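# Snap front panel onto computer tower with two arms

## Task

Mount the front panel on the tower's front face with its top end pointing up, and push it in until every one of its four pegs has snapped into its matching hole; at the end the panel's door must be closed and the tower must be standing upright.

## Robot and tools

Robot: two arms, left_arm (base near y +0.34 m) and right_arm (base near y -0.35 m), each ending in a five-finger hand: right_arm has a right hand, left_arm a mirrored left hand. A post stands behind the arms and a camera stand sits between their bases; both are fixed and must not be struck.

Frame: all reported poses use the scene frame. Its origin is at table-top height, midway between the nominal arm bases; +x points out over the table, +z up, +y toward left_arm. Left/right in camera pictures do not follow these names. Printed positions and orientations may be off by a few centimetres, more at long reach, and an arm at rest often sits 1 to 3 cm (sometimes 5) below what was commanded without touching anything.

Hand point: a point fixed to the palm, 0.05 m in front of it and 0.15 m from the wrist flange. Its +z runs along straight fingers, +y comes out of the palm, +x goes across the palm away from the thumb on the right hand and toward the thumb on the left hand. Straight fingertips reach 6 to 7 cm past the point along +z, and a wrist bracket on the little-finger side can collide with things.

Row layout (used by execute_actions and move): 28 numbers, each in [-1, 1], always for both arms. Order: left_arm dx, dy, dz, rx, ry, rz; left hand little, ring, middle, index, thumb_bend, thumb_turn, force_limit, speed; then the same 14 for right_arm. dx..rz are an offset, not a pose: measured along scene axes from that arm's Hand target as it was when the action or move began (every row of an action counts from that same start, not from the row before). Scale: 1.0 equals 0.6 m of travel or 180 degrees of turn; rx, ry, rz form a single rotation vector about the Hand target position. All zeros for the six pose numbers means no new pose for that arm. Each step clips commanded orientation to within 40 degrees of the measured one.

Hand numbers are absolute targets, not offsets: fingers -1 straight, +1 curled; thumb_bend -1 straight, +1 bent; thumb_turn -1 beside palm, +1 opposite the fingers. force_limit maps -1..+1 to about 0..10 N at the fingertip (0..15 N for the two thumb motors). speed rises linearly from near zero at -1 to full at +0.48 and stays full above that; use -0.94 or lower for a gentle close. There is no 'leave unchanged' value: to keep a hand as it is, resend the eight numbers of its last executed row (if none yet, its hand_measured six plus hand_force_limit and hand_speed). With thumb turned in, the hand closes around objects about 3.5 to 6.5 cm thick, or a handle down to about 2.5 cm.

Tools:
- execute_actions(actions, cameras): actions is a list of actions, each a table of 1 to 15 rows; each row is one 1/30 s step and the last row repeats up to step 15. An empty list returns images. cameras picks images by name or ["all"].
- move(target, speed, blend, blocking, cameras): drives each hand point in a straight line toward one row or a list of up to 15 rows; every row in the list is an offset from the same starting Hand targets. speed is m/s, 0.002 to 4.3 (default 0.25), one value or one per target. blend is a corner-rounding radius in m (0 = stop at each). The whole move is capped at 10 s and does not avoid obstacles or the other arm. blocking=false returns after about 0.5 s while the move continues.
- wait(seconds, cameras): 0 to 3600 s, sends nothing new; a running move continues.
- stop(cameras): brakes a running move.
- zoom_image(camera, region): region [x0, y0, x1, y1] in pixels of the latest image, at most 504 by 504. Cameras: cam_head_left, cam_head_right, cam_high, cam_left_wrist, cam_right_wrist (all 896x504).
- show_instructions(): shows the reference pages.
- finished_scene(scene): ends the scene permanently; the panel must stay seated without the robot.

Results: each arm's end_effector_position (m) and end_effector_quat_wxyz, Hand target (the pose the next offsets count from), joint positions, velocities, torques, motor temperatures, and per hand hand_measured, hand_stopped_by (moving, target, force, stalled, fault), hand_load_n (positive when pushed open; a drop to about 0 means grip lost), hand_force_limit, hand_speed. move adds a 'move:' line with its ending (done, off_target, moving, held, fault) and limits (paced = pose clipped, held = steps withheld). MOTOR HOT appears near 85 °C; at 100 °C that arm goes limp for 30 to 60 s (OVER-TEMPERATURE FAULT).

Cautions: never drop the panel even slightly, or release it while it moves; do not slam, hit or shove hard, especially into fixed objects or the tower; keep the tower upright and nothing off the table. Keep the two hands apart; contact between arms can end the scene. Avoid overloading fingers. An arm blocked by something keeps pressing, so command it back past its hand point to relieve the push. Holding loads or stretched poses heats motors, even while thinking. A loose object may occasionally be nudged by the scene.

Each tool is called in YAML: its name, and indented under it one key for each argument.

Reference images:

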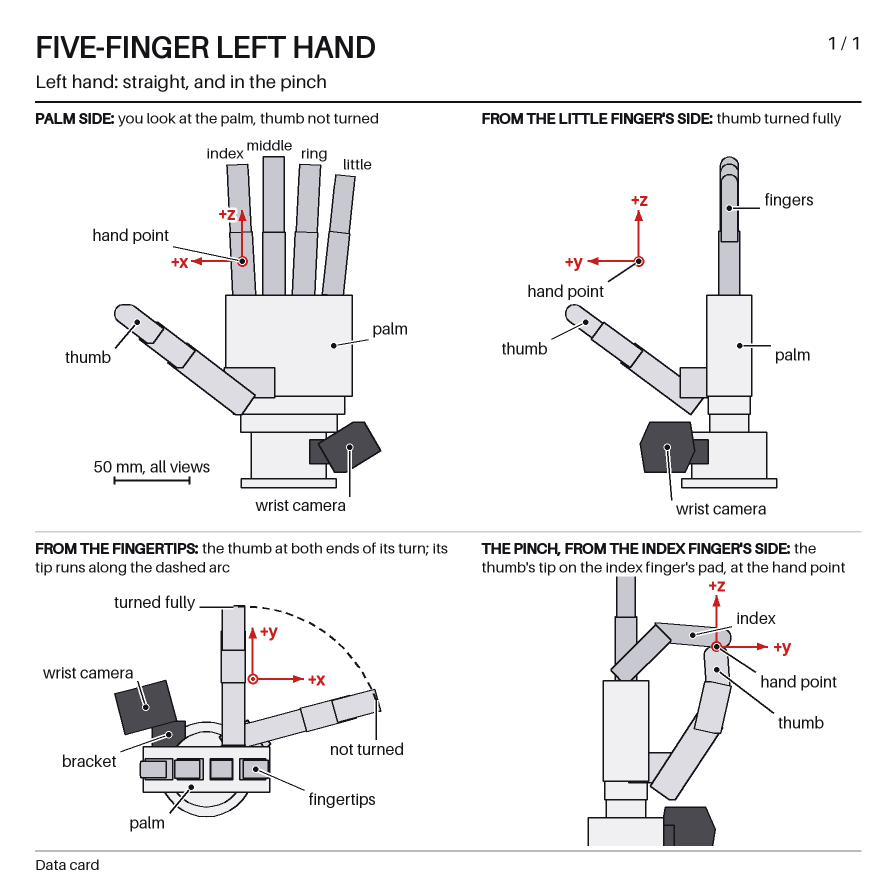

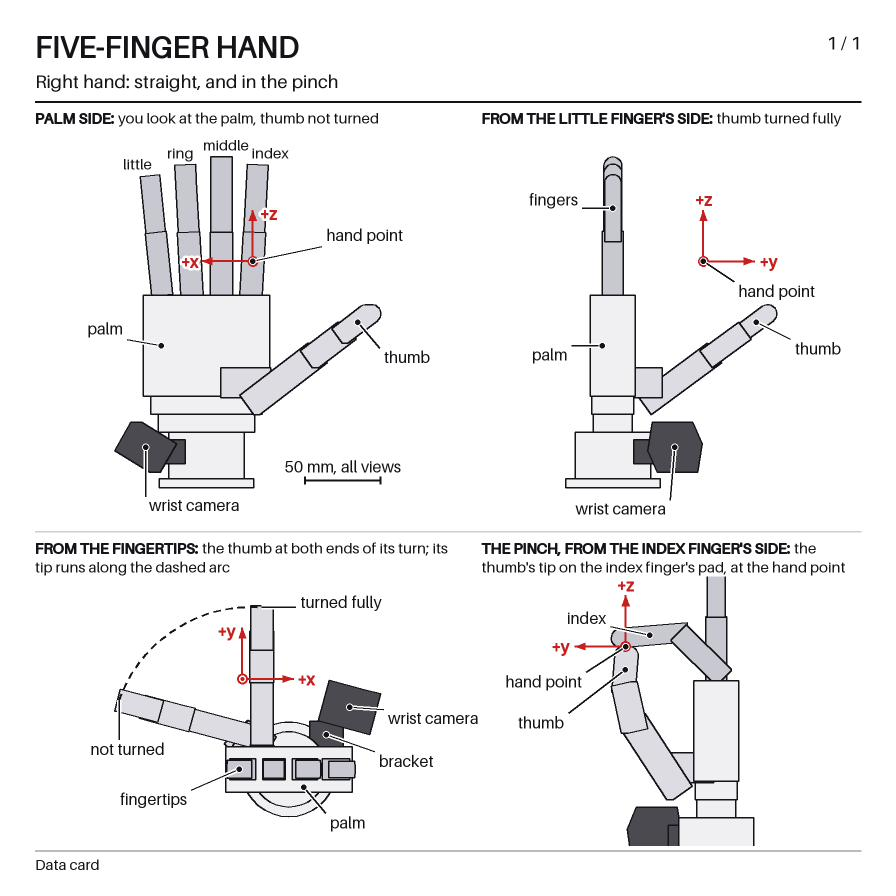

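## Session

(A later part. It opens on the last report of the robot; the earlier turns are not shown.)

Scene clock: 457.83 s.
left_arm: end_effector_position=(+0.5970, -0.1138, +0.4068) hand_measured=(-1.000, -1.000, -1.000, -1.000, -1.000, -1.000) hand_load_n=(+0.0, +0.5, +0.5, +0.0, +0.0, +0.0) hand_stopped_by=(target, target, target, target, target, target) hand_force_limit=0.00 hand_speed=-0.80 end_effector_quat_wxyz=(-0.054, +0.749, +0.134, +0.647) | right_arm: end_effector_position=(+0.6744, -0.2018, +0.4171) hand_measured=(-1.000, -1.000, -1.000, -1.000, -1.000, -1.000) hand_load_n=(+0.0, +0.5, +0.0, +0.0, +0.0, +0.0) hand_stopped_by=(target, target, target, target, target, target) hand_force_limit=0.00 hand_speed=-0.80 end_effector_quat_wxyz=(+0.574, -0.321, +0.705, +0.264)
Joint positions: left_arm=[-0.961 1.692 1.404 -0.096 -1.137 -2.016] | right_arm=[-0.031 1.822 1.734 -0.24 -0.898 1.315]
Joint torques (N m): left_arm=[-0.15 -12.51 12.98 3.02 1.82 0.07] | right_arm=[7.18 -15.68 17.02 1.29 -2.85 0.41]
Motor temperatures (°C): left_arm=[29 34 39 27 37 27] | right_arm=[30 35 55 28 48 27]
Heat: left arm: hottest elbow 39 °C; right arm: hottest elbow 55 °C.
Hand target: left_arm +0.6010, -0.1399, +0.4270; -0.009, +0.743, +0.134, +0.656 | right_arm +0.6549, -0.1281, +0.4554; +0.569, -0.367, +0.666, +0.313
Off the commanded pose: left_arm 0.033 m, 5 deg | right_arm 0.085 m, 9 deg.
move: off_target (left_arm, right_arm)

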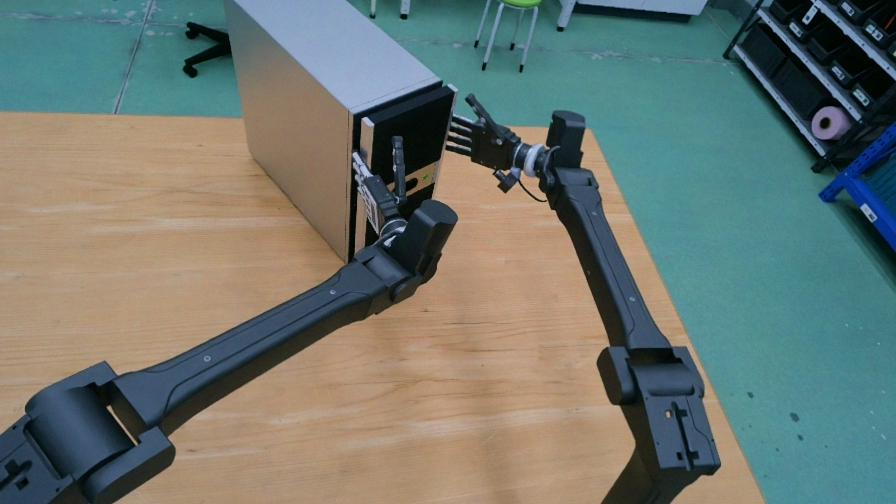

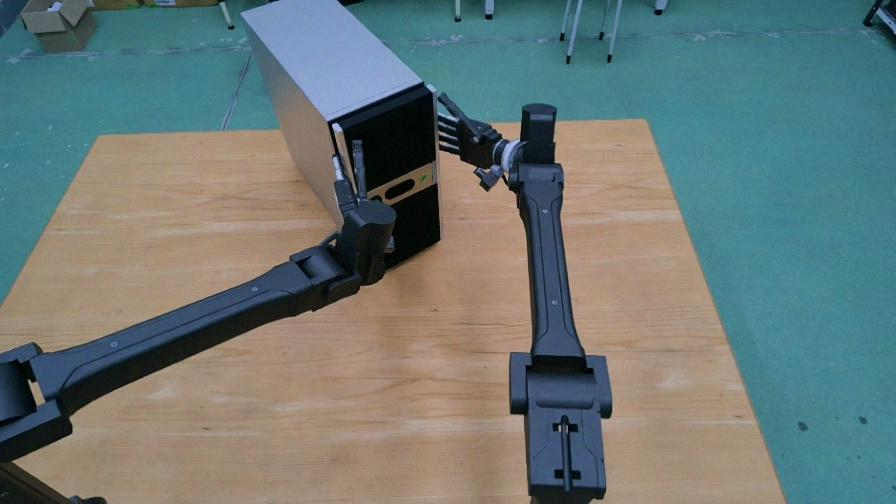

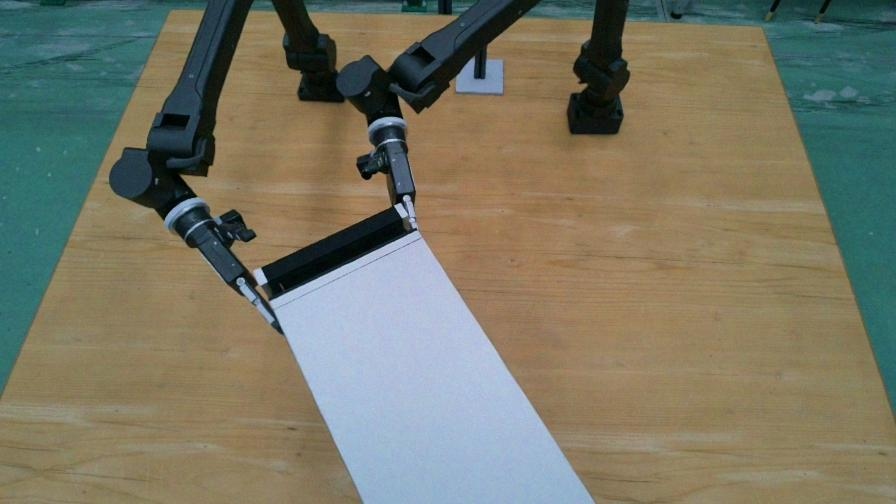

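zoom_image:
  camera: "cam_head_left"
  region: [335, 100, 385, 180]

zoom_image:
  camera: "cam_head_left"
  region: [335, 180, 385, 265]

zoom_image:
  camera: "cam_high"
  region: [230, 170, 440, 330]

Scaled by 6.300.

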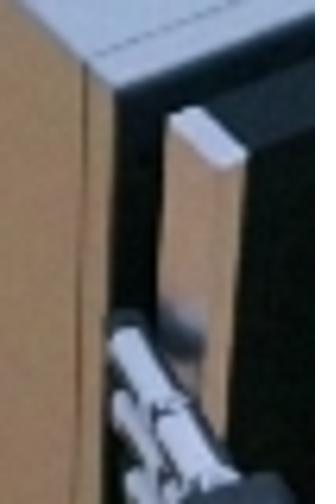

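Scaled by 5.929.

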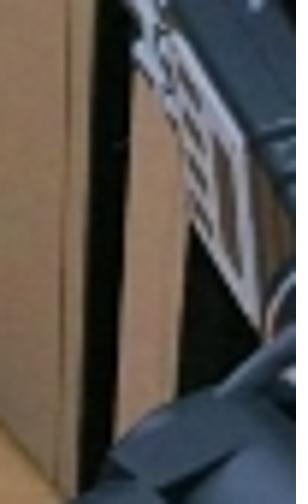

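Scaled by 2.400.

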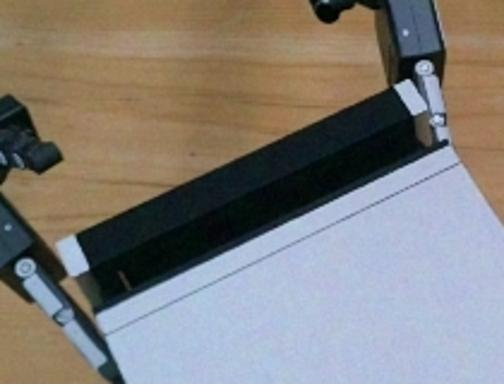

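move:
  target: [0.0058,0.0033,-0.01,0,0,0,-1,-1,-1,-1,-1,-1,0,-0.8,0.0043,0.0025,-0.01,0,0,0,-1,-1,-1,-1,-1,-1,0,-0.8]
  speed: 0.03
  cameras: ["cam_head_left","cam_head_right","cam_high"]

zoom_image:
  camera: "cam_head_right"
  region: [310, 70, 470, 160]

zoom_image:
  camera: "cam_head_left"
  region: [340, 70, 500, 160]

zoom_image:
  camera: "cam_head_left"
  region: [335, 180, 385, 265]

Scene clock: 466.57 s.
left_arm: end_effector_position=(+0.5977, -0.1152, +0.4066) hand_measured=(-1.000, -1.000, -1.000, -1.000, -1.000, -1.000) hand_load_n=(+0.0, +1.0, +0.5, +0.0, +0.0, +0.0) hand_stopped_by=(target, target, target, target, target, target) hand_force_limit=0.00 hand_speed=-0.80 end_effector_quat_wxyz=(-0.053, +0.748, +0.133, +0.648) | right_arm: end_effector_position=(+0.6760, -0.2022, +0.4149) hand_measured=(-1.000, -1.000, -1.000, -1.000, -1.000, -1.000) hand_load_n=(+0.0, +0.5, +0.0, +0.0, +0.0, +0.0) hand_stopped_by=(target, target, target, target, target, target) hand_force_limit=0.00 hand_speed=-0.80 end_effector_quat_wxyz=(+0.573, -0.319, +0.707, +0.263)
Joint positions: left_arm=[-0.961 1.695 1.404 -0.084 -1.135 -2.009] | right_arm=[-0.031 1.825 1.734 -0.24 -0.894 1.315]
Joint torques (N m): left_arm=[0.44 -12.4 12.4 3.19 1.98 0] | right_arm=[6.42 -17.08 16.27 1.78 -2.96 0.4]
Motor temperatures (°C): left_arm=[29 34 39 27 36 27] | right_arm=[30 34 57 28 47 27]
Heat: left arm: hottest elbow 39 °C; right arm: hottest elbow 57 °C.
Hand target: left_arm +0.6045, -0.1379, +0.4210; -0.010, +0.743, +0.135, +0.656 | right_arm +0.6576, -0.1266, +0.4493; +0.569, -0.367, +0.667, +0.313
Off the commanded pose: left_arm 0.028 m, 5 deg | right_arm 0.085 m, 9 deg.
move: off_target (left_arm, right_arm)

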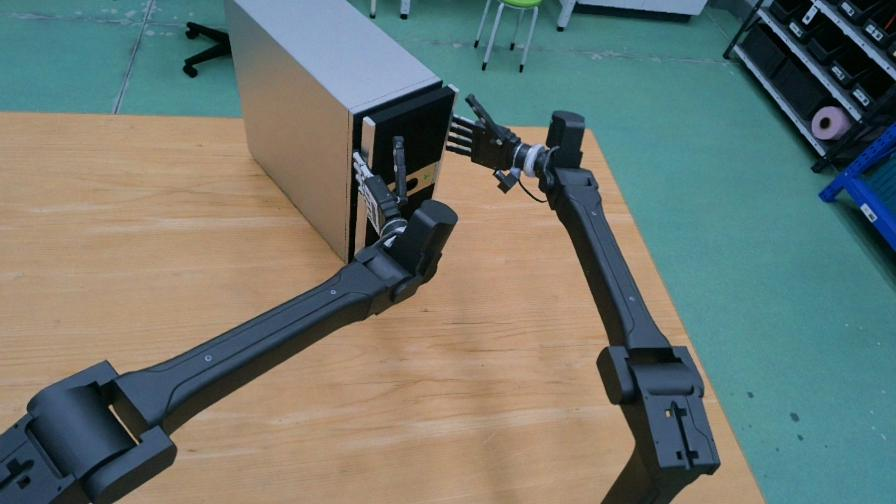

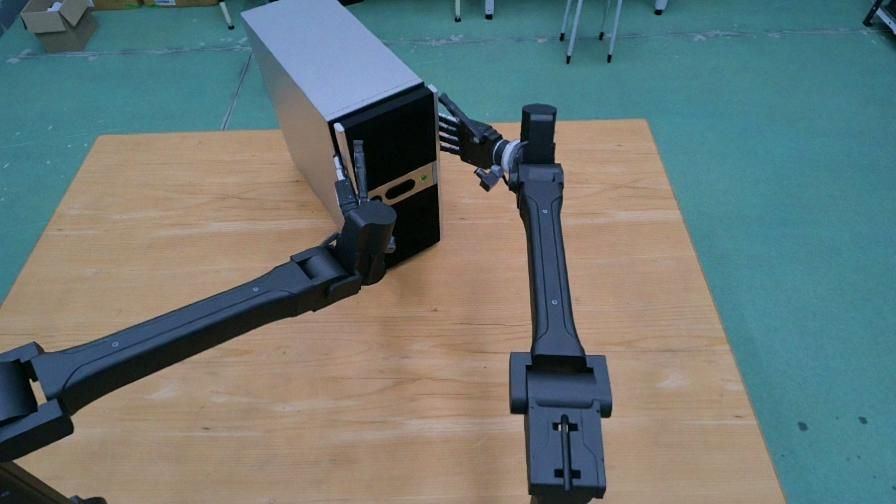

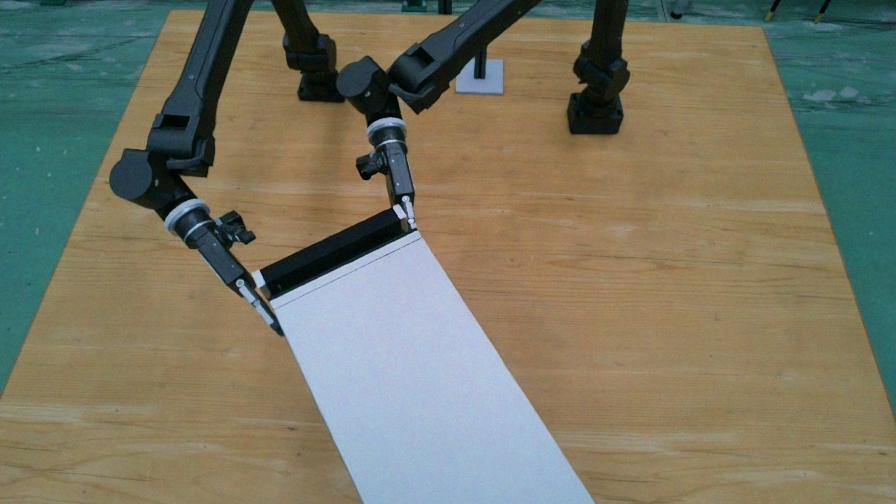

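Scaled by 3.150.

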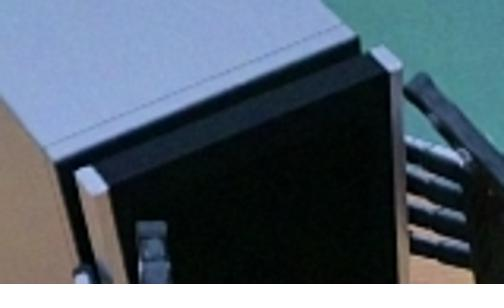

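Scaled by 3.150.

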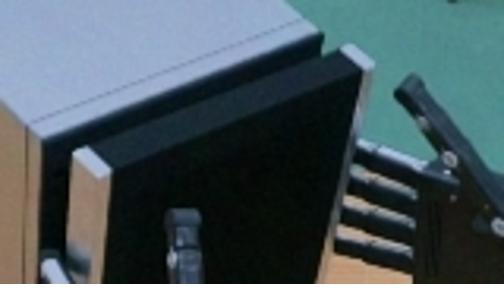

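Scaled by 5.929.

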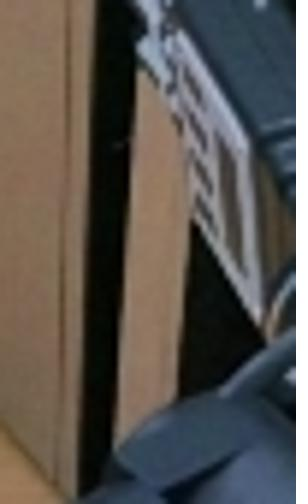

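move:
  target: [0.0043,0.0025,-0.0167,0,0,0,-1,-1,-1,-1,-1,-1,0,-0.8,0.0029,0.0017,-0.0133,0,0,0,-1,-1,-1,-1,-1,-1,0,-0.8]
  speed: 0.03
  cameras: ["cam_head_left","cam_head_right","cam_high"]

zoom_image:
  camera: "cam_head_right"
  region: [310, 70, 470, 160]

zoom_image:
  camera: "cam_head_left"
  region: [340, 70, 500, 160]

zoom_image:
  camera: "cam_head_left"
  region: [335, 180, 385, 265]

Scene clock: 467.90 s.
left_arm: end_effector_position=(+0.5985, -0.1166, +0.4065) hand_measured=(-1.000, -1.000, -1.000, -1.000, -1.000, -1.000) hand_load_n=(+0.0, +1.0, +0.0, +0.0, +0.0, -0.5) hand_stopped_by=(target, target, target, target, target, target) hand_force_limit=0.00 hand_speed=-0.80 end_effector_quat_wxyz=(-0.050, +0.746, +0.134, +0.650) | right_arm: end_effector_position=(+0.6771, -0.2026, +0.4139) hand_measured=(-1.000, -1.000, -1.000, -1.000, -1.000, -1.000) hand_load_n=(+0.0, +0.0, +0.0, +0.0, +0.0, -0.5) hand_stopped_by=(target, target, target, target, target, target) hand_force_limit=0.00 hand_speed=-0.80 end_effector_quat_wxyz=(+0.574, -0.318, +0.708, +0.262)
Joint positions: left_arm=[-0.961 1.699 1.404 -0.067 -1.135 -2.003] | right_arm=[-0.031 1.827 1.734 -0.239 -0.89 1.315]
Joint torques (N m): left_arm=[0.79 -11.93 11.3 3.4 2.17 -0.06] | right_arm=[7.18 -16.56 15.42 2.43 -3.05 0.38]
Motor temperatures (°C): left_arm=[29 34 38 27 36 27] | right_arm=[30 34 58 28 47 27]
Heat: left arm: hottest elbow 38 °C; right arm: hottest elbow 58 °C.
Hand target: left_arm +0.6071, -0.1364, +0.4108; -0.010, +0.743, +0.135, +0.656 | right_arm +0.6593, -0.1256, +0.4414; +0.569, -0.367, +0.666, +0.313
Off the commanded pose: left_arm 0.022 m, 5 deg | right_arm 0.084 m, 9 deg.
move: off_target (left_arm, right_arm)

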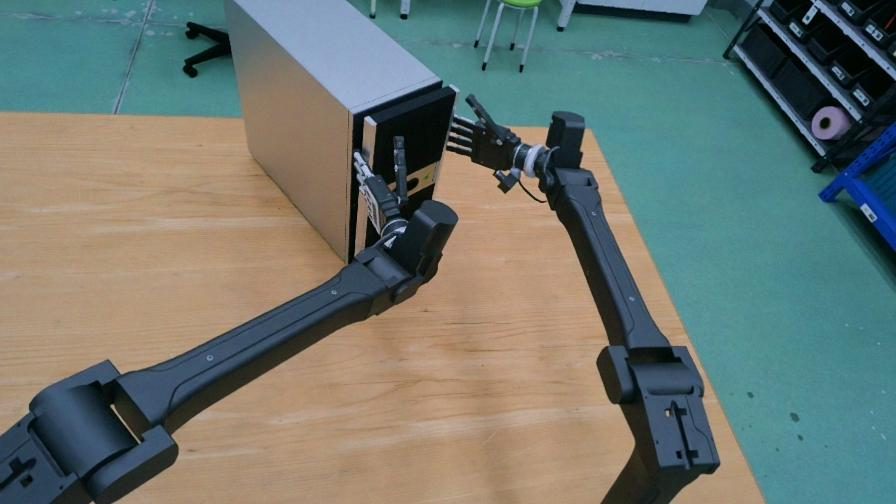

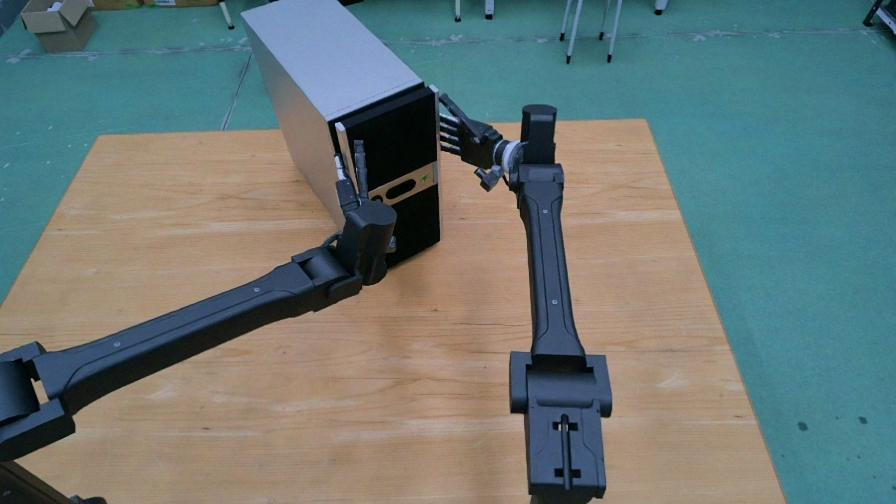

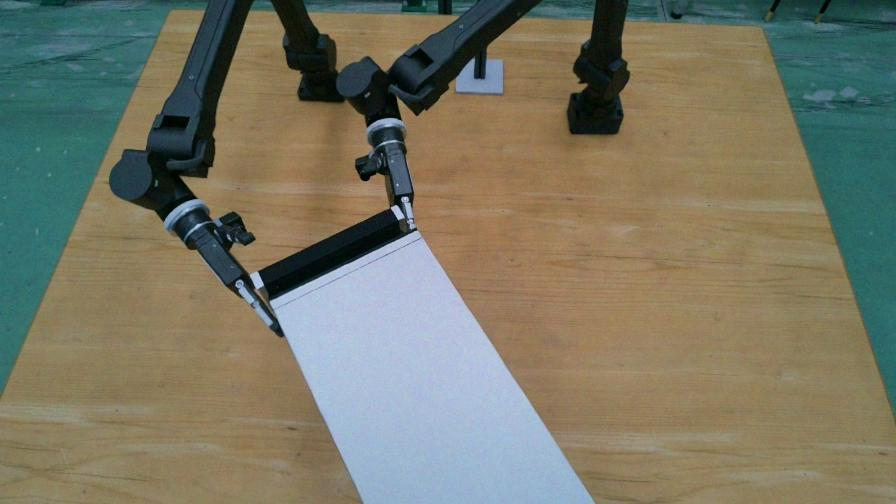

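Scaled by 3.150.

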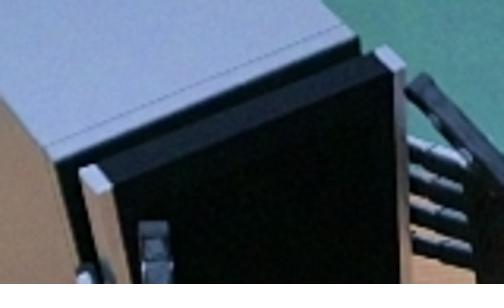

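Scaled by 3.150.

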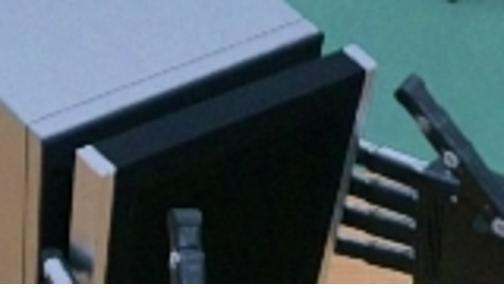

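Scaled by 5.929.

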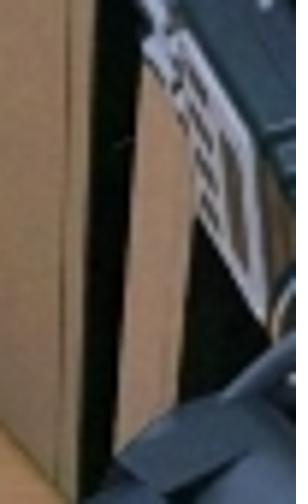

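move:
  target: [0,0,-0.01,0,0,0,-1,-1,-1,-1,-1,-1,0,-0.8,0,0,-0.0067,0,0,0,-1,-1,-1,-1,-1,-1,0,-0.8]
  speed: 0.03
  cameras: []

Scene clock: 470.10 s.
left_arm: end_effector_position=(+0.5981, -0.1161, +0.4060) hand_measured=(-1.000, -1.000, -1.000, -1.000, -1.000, -1.000) hand_load_n=(+0.0, +1.0, +0.0, +0.0, +0.0, +0.0) hand_stopped_by=(target, target, target, target, target, target) hand_force_limit=0.00 hand_speed=-0.80 end_effector_quat_wxyz=(-0.047, +0.744, +0.137, +0.652) | right_arm: end_effector_position=(+0.6774, -0.2026, +0.4137) hand_measured=(-1.000, -1.000, -1.000, -1.000, -1.000, -1.000) hand_load_n=(+0.0, +0.5, +0.0, +0.0, +0.0, +0.0) hand_stopped_by=(target, target, target, target, target, target) hand_force_limit=0.00 hand_speed=-0.80 end_effector_quat_wxyz=(+0.574, -0.319, +0.707, +0.261)
Joint positions: left_arm=[-0.961 1.699 1.395 -0.046 -1.135 -2.002] | right_arm=[-0.031 1.827 1.734 -0.237 -0.89 1.315]
Joint torques (N m): left_arm=[0.85 -11.58 11.14 3.17 2.19 0.01] | right_arm=[6.71 -15.5 15.13 2.44 -3.03 0.33]
Motor temperatures (°C): left_arm=[29 34 38 27 37 27] | right_arm=[30 34 58 28 47 27]
Heat: left arm: hottest elbow 38 °C; right arm: hottest elbow 58 °C.
Hand target: left_arm +0.6071, -0.1364, +0.4048; -0.010, +0.743, +0.134, +0.656 | right_arm +0.6593, -0.1255, +0.4373; +0.569, -0.367, +0.667, +0.313
Off the commanded pose: left_arm 0.022 m, 4 deg | right_arm 0.083 m, 9 deg.
move: off_target (left_arm, right_arm)

move:
  target: [0,0,-0.01,0,0,0,-1,-1,-1,-1,-1,-1,0,-0.8,0,0,-0.0067,0,0,0,-1,-1,-1,-1,-1,-1,0,-0.8]
  speed: 0.03
  cameras: ["cam_head_left","cam_head_right","cam_high"]

zoom_image:
  camera: "cam_head_right"
  region: [310, 70, 470, 160]

zoom_image:
  camera: "cam_head_left"
  region: [340, 70, 500, 160]

zoom_image:
  camera: "cam_head_left"
  region: [335, 180, 385, 265]

Scene clock: 471.50 s.
left_arm: end_effector_position=(+0.5993, -0.1164, +0.4024) hand_measured=(-1.000, -1.000, -1.000, -1.000, -1.000, -1.000) hand_load_n=(+0.0, +1.5, +0.0, +0.0, +0.0, +0.0) hand_stopped_by=(target, target, target, target, target, target) hand_force_limit=0.00 hand_speed=-0.80 end_effector_quat_wxyz=(-0.044, +0.743, +0.140, +0.654) | right_arm: end_effector_position=(+0.6799, -0.2025, +0.4098) hand_measured=(-1.000, -1.000, -1.000, -1.000, -1.000, -1.000) hand_load_n=(+0.0, +0.0, -0.5, +0.0, +0.0, +0.0) hand_stopped_by=(target, target, target, target, target, target) hand_force_limit=0.00 hand_speed=-0.80 end_effector_quat_wxyz=(+0.577, -0.321, +0.705, +0.262)
Joint positions: left_arm=[-0.96 1.706 1.39 -0.025 -1.134 -2.001] | right_arm=[-0.031 1.837 1.734 -0.219 -0.894 1.315]
Joint torques (N m): left_arm=[0.85 -11.63 10.81 3 2.17 -0.03] | right_arm=[5.42 -16.44 14.42 2.29 -2.91 0.36]
Motor temperatures (°C): left_arm=[29 34 39 27 37 27] | right_arm=[30 34 58 28 47 27]
Heat: left arm: hottest elbow 39 °C; right arm: hottest elbow 58 °C.
Hand target: left_arm +0.6072, -0.1363, +0.3989; -0.010, +0.743, +0.134, +0.656 | right_arm +0.6593, -0.1255, +0.4333; +0.569, -0.367, +0.666, +0.313
Off the commanded pose: left_arm 0.022 m, 4 deg | right_arm 0.083 m, 9 deg.
move: off_target (left_arm, right_arm)

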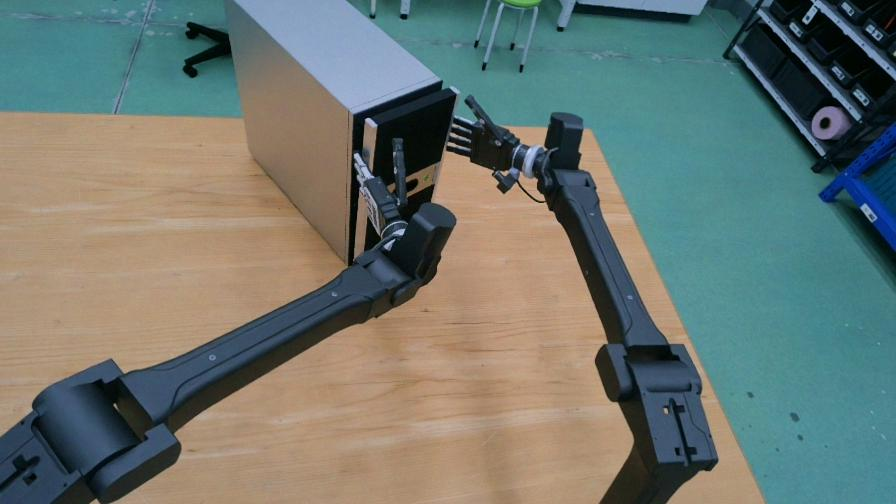

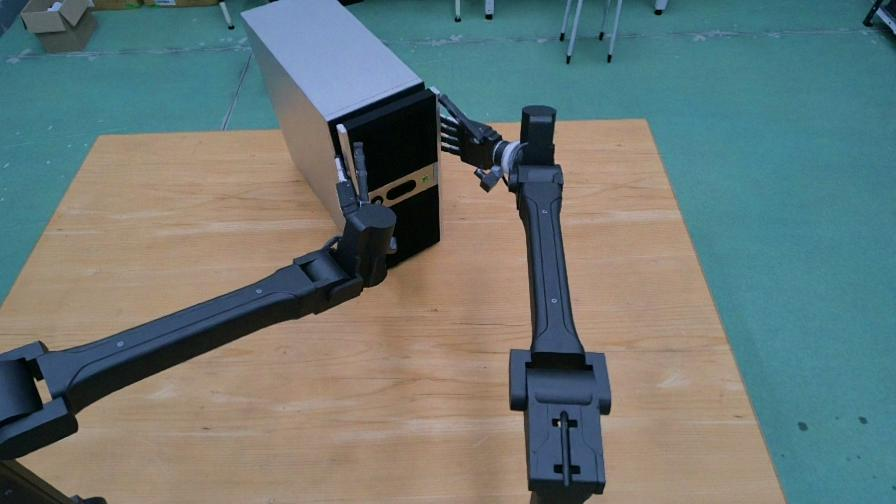

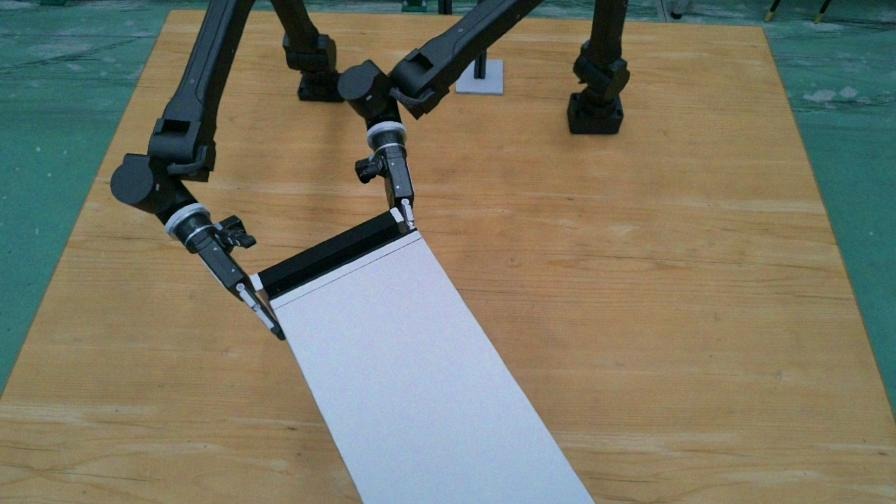

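Scaled by 3.150.

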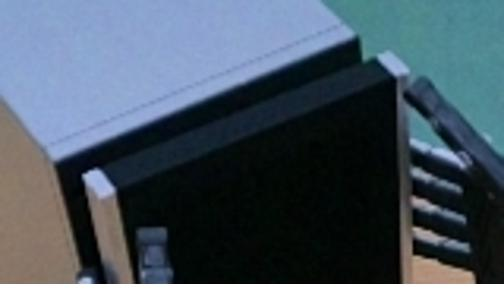

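Scaled by 3.150.

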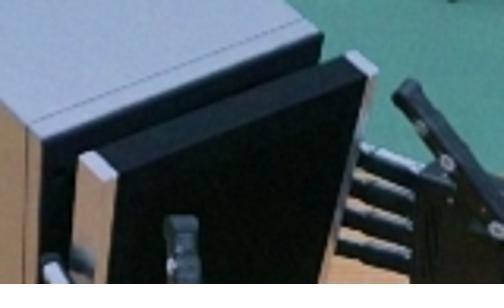

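Scaled by 5.929.

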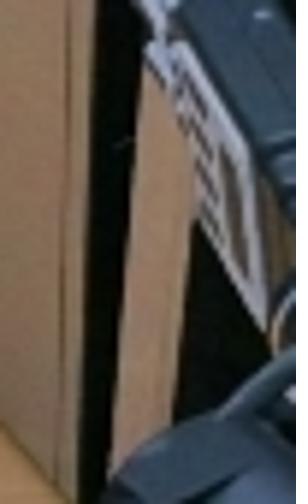

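move:
  target: [-0.0058,0.0102,0.0017,0,0,0,-1,-1,-1,-1,-1,-1,0,-0.8,-0.0075,0.0120,0.0017,0,0,0,-1,-1,-1,-1,-1,-1,0,-0.8]
  speed: 0.03
  cameras: ["cam_head_left","cam_head_right","cam_high"]

zoom_image:
  camera: "cam_head_right"
  region: [310, 70, 470, 160]

zoom_image:
  camera: "cam_head_left"
  region: [340, 70, 500, 160]

zoom_image:
  camera: "cam_high"
  region: [230, 170, 440, 330]

Scene clock: 478.53 s.
left_arm: end_effector_position=(+0.5987, -0.1157, +0.4018) hand_measured=(-1.000, -1.000, -1.000, -1.000, -1.000, -1.000) hand_load_n=(+0.0, +1.0, +0.0, -0.5, +0.0, +0.0) hand_stopped_by=(target, target, target, target, target, target) hand_force_limit=0.00 hand_speed=-0.80 end_effector_quat_wxyz=(-0.041, +0.741, +0.142, +0.655) | right_arm: end_effector_position=(+0.6808, -0.2011, +0.4102) hand_measured=(-1.000, -1.000, -1.000, -1.000, -1.000, -1.000) hand_load_n=(+0.0, +0.5, +0.0, +0.0, +0.0, +0.0) hand_stopped_by=(target, target, target, target, target, target) hand_force_limit=0.00 hand_speed=-0.80 end_effector_quat_wxyz=(+0.578, -0.320, +0.705, +0.260)
Joint positions: left_arm=[-0.96 1.705 1.382 -0.009 -1.134 -2.001] | right_arm=[-0.028 1.837 1.734 -0.215 -0.888 1.318]
Joint torques (N m): left_arm=[0.97 -12.69 9.89 2.74 2.25 -0.01] | right_arm=[7.41 -18.14 13.48 2.35 -2.77 0.45]
Motor temperatures (°C): left_arm=[29 34 39 27 37 27] | right_arm=[30 34 58 28 47 27]
Heat: left arm: hottest elbow 39 °C; right arm: hottest elbow 58 °C.
Hand target: left_arm +0.6037, -0.1302, +0.4000; -0.010, +0.743, +0.135, +0.656 | right_arm +0.6548, -0.1184, +0.4344; +0.569, -0.367, +0.667, +0.313
Off the commanded pose: left_arm 0.015 m, 4 deg | right_arm 0.090 m, 9 deg.
move: off_target (left_arm, right_arm)

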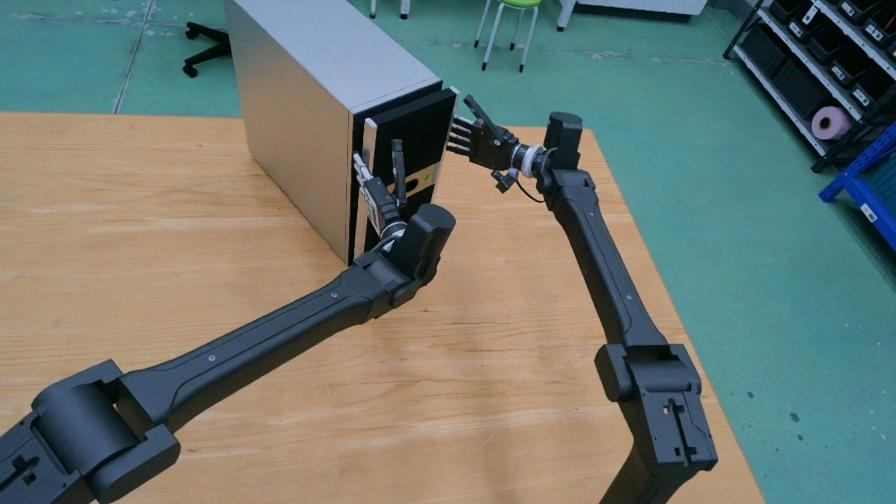

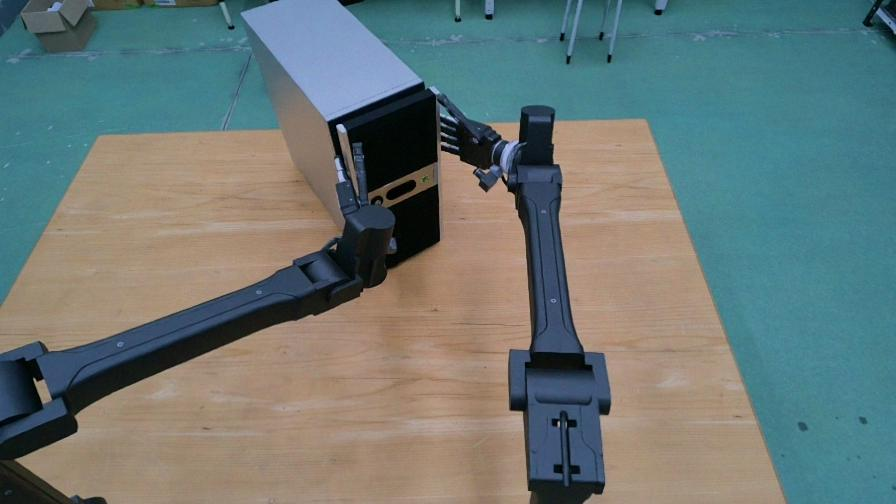

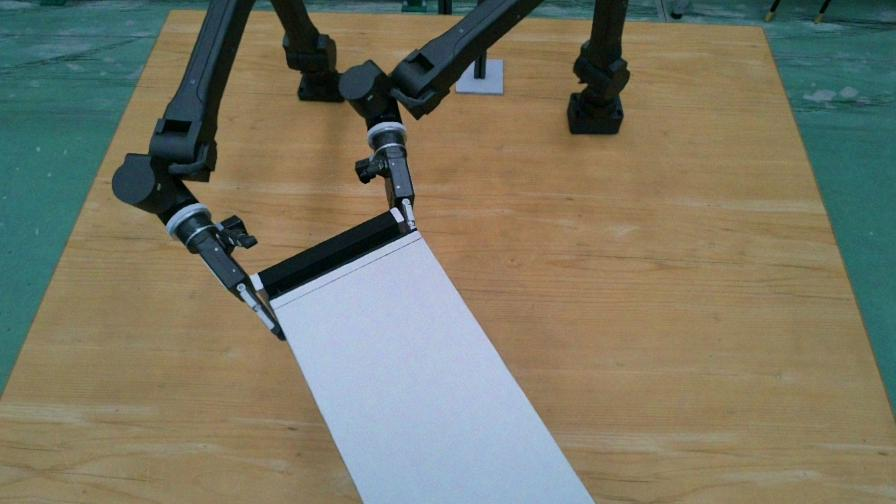

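Scaled by 3.150.

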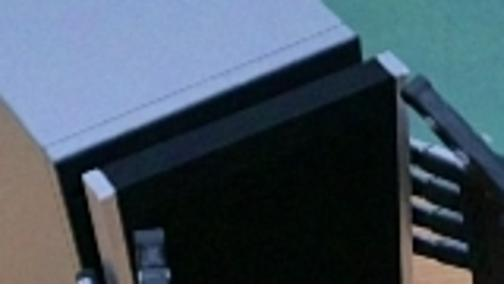

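Scaled by 3.150.

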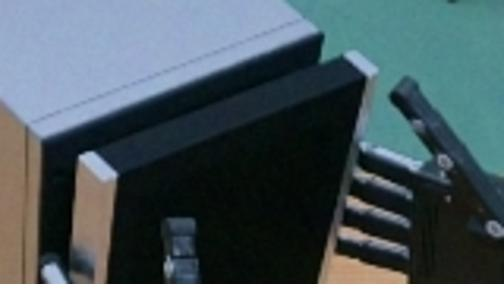

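Scaled by 2.400.

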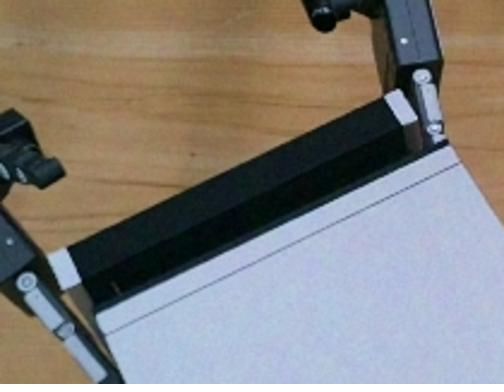

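move:
  target: [-0.0083,0.0145,0.0,0,0,0,-1,-1,-1,-1,-1,-1,0,-0.8,0,0,0,0,0,0,-1,-1,-1,-1,-1,-1,0,-0.8]
  speed: 0.03
  cameras: []

Scene clock: 480.90 s.
left_arm: end_effector_position=(+0.5990, -0.1082, +0.3996) hand_measured=(-1.000, -1.000, -1.000, -1.000, -1.000, -1.000) hand_load_n=(+0.0, +1.0, +0.0, +0.0, +0.0, +0.0) hand_stopped_by=(target, target, target, target, target, target) hand_force_limit=0.00 hand_speed=-0.80 end_effector_quat_wxyz=(-0.036, +0.741, +0.143, +0.655) | right_arm: end_effector_position=(+0.6805, -0.1969, +0.4112) hand_measured=(-1.000, -1.000, -1.000, -1.000, -1.000, -1.000) hand_load_n=(+0.0, +0.0, +0.5, +0.0, +0.0, +0.0) hand_stopped_by=(target, target, target, target, target, target) hand_force_limit=0.00 hand_speed=-0.80 end_effector_quat_wxyz=(+0.576, -0.317, +0.705, +0.265)
Joint positions: left_arm=[-0.951 1.692 1.356 0.01 -1.119 -2.001] | right_arm=[-0.022 1.837 1.734 -0.214 -0.887 1.331]
Joint torques (N m): left_arm=[0.38 -13.33 9.25 2.47 1.79 0.02] | right_arm=[7.06 -17.14 13.42 2.4 -2.7 0.27]
Motor temperatures (°C): left_arm=[29 34 39 27 37 27] | right_arm=[30 34 58 28 47 27]
Heat: left arm: hottest elbow 39 °C; right arm: hottest elbow 58 °C.
Hand target: left_arm +0.5988, -0.1215, +0.3997; -0.010, +0.743, +0.134, +0.656 | right_arm +0.6548, -0.1183, +0.4344; +0.569, -0.367, +0.667, +0.313
Off the commanded pose: left_arm 0.013 m, 3 deg | right_arm 0.086 m, 9 deg.
move: off_target (left_arm)

move:
  target: [-0.0033,0.0058,0.01,0,0,0,-1,-1,-1,-1,-1,-1,0,-0.8,-0.0042,0.0035,0.0017,0,0,0,-1,-1,-1,-1,-1,-1,0,-0.8]
  speed: 0.03
  cameras: ["cam_head_left","cam_head_right","cam_high"]

zoom_image:
  camera: "cam_head_right"
  region: [310, 70, 470, 160]

zoom_image:
  camera: "cam_head_left"
  region: [340, 70, 500, 160]

zoom_image:
  camera: "cam_high"
  region: [230, 170, 440, 330]

zoom_image:
  camera: "cam_head_left"
  region: [335, 180, 385, 265]

Scene clock: 483.27 s.
left_arm: end_effector_position=(+0.5984, -0.1077, +0.4002) hand_measured=(-1.000, -1.000, -1.000, -1.000, -1.000, -1.000) hand_load_n=(+0.0, +0.5, +0.0, +0.0, +0.0, +0.0) hand_stopped_by=(target, target, target, target, target, target) hand_force_limit=0.00 hand_speed=-0.80 end_effector_quat_wxyz=(-0.034, +0.742, +0.142, +0.654) | right_arm: end_effector_position=(+0.6805, -0.1969, +0.4113) hand_measured=(-1.000, -1.000, -1.000, -1.000, -1.000, -1.000) hand_load_n=(+0.0, +0.0, +0.0, +0.0, +0.0, +0.0) hand_stopped_by=(target, target, target, target, target, target) hand_force_limit=0.00 hand_speed=-0.80 end_effector_quat_wxyz=(+0.576, -0.317, +0.706, +0.266)
Joint positions: left_arm=[-0.95 1.687 1.352 0.01 -1.111 -2.001] | right_arm=[-0.022 1.837 1.734 -0.213 -0.887 1.333]
Joint torques (N m): left_arm=[0.44 -13.86 9.33 2.06 1.53 0.04] | right_arm=[6.83 -18.26 13 2.45 -2.68 0.23]
Motor temperatures (°C): left_arm=[29 34 39 27 37 27] | right_arm=[30 34 57 28 47 27]
Heat: left arm: hottest elbow 39 °C; right arm: hottest elbow 57 °C.
Hand target: left_arm +0.5966, -0.1181, +0.4059; -0.010, +0.743, +0.134, +0.656 | right_arm +0.6523, -0.1162, +0.4354; +0.569, -0.367, +0.667, +0.313
Off the commanded pose: left_arm 0.012 m, 3 deg | right_arm 0.089 m, 9 deg.
move: off_target (left_arm, right_arm)

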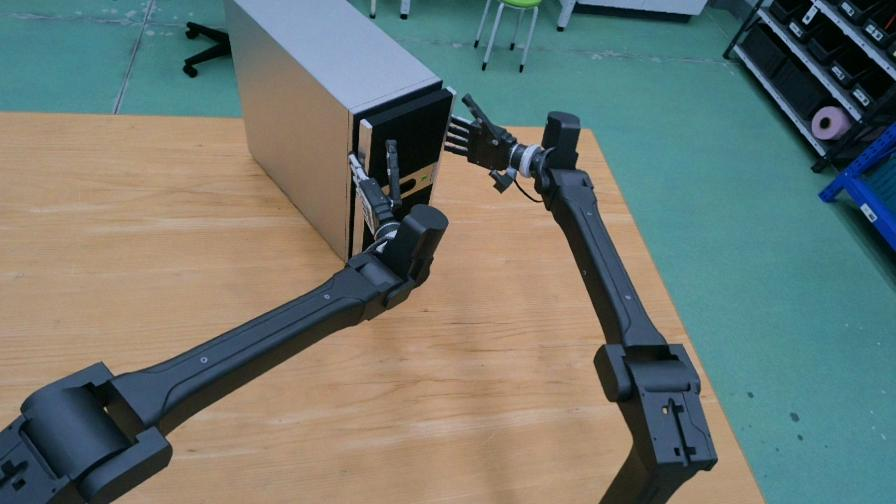

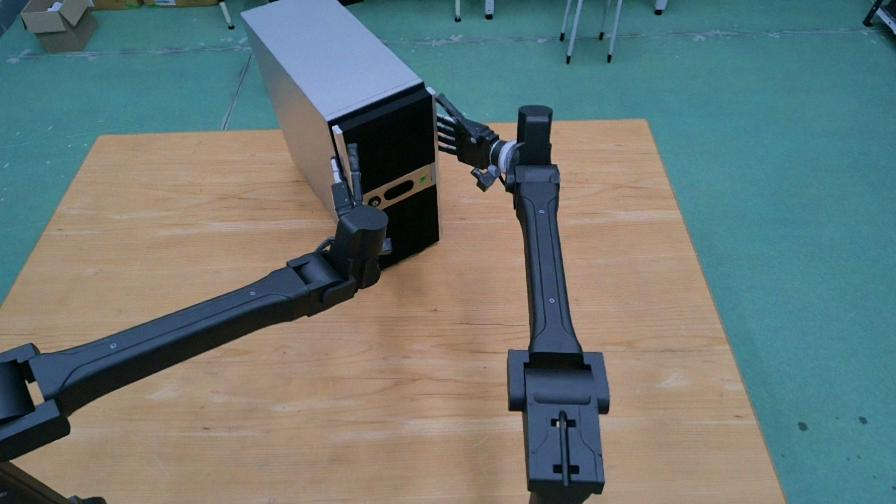

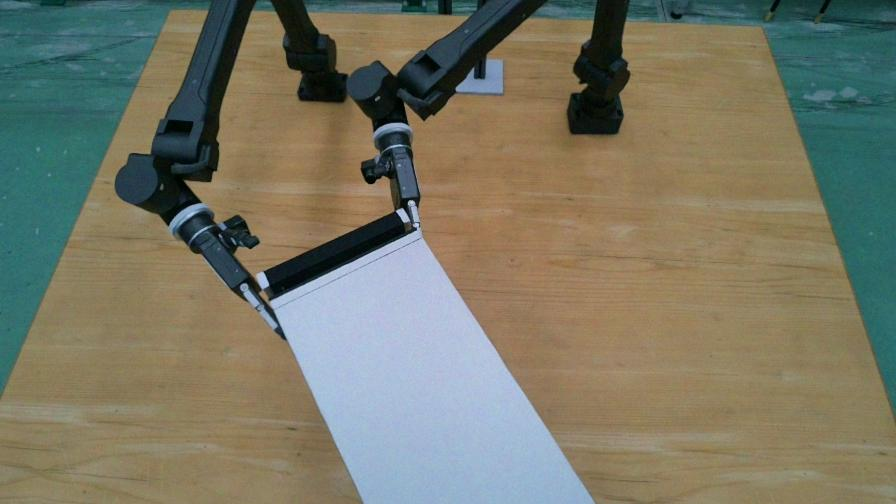

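Scaled by 3.150.

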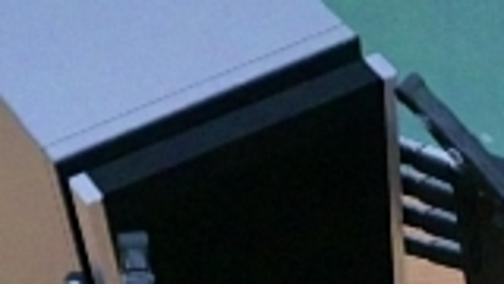

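Scaled by 3.150.

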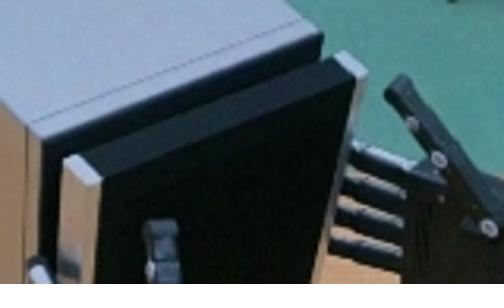

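Scaled by 2.400.

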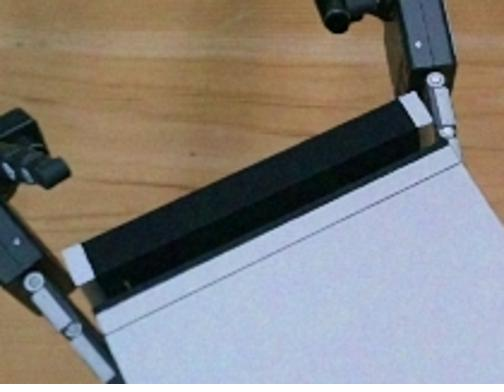

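Scaled by 5.929.

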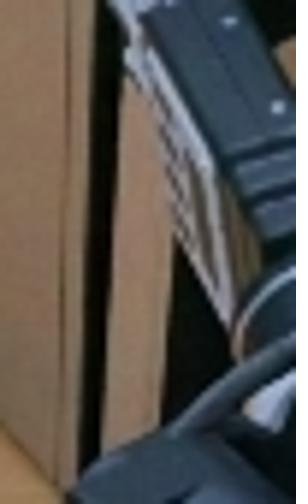

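move:
  target: [0.0070,0.0078,0.0167,0,0,0,-1,-1,-1,-1,-1,-1,0,-0.8,0.0070,0.0078,0.0033,0,0,0,-1,-1,-1,-1,-1,-1,0,-0.8]
  speed: 0.03
  cameras: []

Scene clock: 486.00 s.
left_arm: end_effector_position=(+0.6013, -0.1058, +0.4008) hand_measured=(-1.000, -1.000, -1.000, -1.000, -1.000, -1.000) hand_load_n=(+0.0, +0.5, +0.0, +0.0, +0.0, -0.5) hand_stopped_by=(target, target, target, target, target, target) hand_force_limit=0.00 hand_speed=-0.80 end_effector_quat_wxyz=(-0.034, +0.743, +0.139, +0.653) | right_arm: end_effector_position=(+0.6814, -0.1963, +0.4116) hand_measured=(-1.000, -1.000, -1.000, -1.000, -1.000, -1.000) hand_load_n=(+0.0, +0.5, +0.0, +0.0, +0.0, +0.0) hand_stopped_by=(target, target, target, target, target, target) hand_force_limit=0.00 hand_speed=-0.80 end_effector_quat_wxyz=(+0.575, -0.314, +0.707, +0.266)
Joint positions: left_arm=[-0.942 1.685 1.352 0.01 -1.1 -1.993] | right_arm=[-0.02 1.837 1.734 -0.213 -0.883 1.339]
Joint torques (N m): left_arm=[0.67 -14.51 10.28 1.57 1.5 0.05] | right_arm=[7.65 -17.96 14 2.26 -2.58 0.19]
Motor temperatures (°C): left_arm=[29 34 38 27 37 27] | right_arm=[30 34 57 28 47 27]
Heat: left arm: hottest elbow 38 °C; right arm: hottest elbow 57 °C.
Hand target: left_arm +0.6009, -0.1134, +0.4158; -0.010, +0.743, +0.134, +0.656 | right_arm +0.6565, -0.1117, +0.4374; +0.569, -0.367, +0.667, +0.313
Off the commanded pose: left_arm 0.017 m, 3 deg | right_arm 0.092 m, 9 deg.
move: off_target (left_arm, right_arm)

move:
  target: [0.0043,0.0025,0.0133,0,0,0,-1,-1,-1,-1,-1,-1,0,-0.8,0.0115,0.0067,0.0033,0,0,0,-1,-1,-1,-1,-1,-1,0,-0.8]
  speed: 0.03
  cameras: []

Scene clock: 487.00 s.
left_arm: end_effector_position=(+0.6021, -0.1050, +0.4009) hand_measured=(-1.000, -1.000, -1.000, -1.000, -1.000, -1.000) hand_load_n=(+0.0, +0.5, +0.0, +0.0, +0.0, +0.0) hand_stopped_by=(target, target, target, target, target, target) hand_force_limit=0.00 hand_speed=-0.80 end_effector_quat_wxyz=(-0.034, +0.746, +0.135, +0.652) | right_arm: end_effector_position=(+0.6823, -0.1952, +0.4117) hand_measured=(-1.000, -1.000, -1.000, -1.000, -1.000, -1.000) hand_load_n=(+0.0, +0.0, +0.5, +0.0, +0.0, +0.0) hand_stopped_by=(target, target, target, target, target, target) hand_force_limit=0.00 hand_speed=-0.80 end_effector_quat_wxyz=(+0.575, -0.312, +0.708, +0.265)
Joint positions: left_arm=[-0.939 1.681 1.352 0.001 -1.09 -1.991] | right_arm=[-0.018 1.837 1.735 -0.213 -0.876 1.342]
Joint torques (N m): left_arm=[0.73 -14.62 11.34 1.4 1.31 0.06] | right_arm=[6.83 -16.79 15.92 2.1 -2.53 0.32]
Motor temperatures (°C): left_arm=[29 34 38 27 37 27] | right_arm=[30 34 57 28 47 27]
Heat: left arm: hottest elbow 38 °C; right arm: hottest elbow 57 °C.
Hand target: left_arm +0.6034, -0.1119, +0.4239; -0.010, +0.743, +0.135, +0.656 | right_arm +0.6634, -0.1077, +0.4395; +0.569, -0.367, +0.666, +0.313
Off the commanded pose: left_arm 0.024 m, 3 deg | right_arm 0.094 m, 10 deg.
move: off_target (left_arm, right_arm)


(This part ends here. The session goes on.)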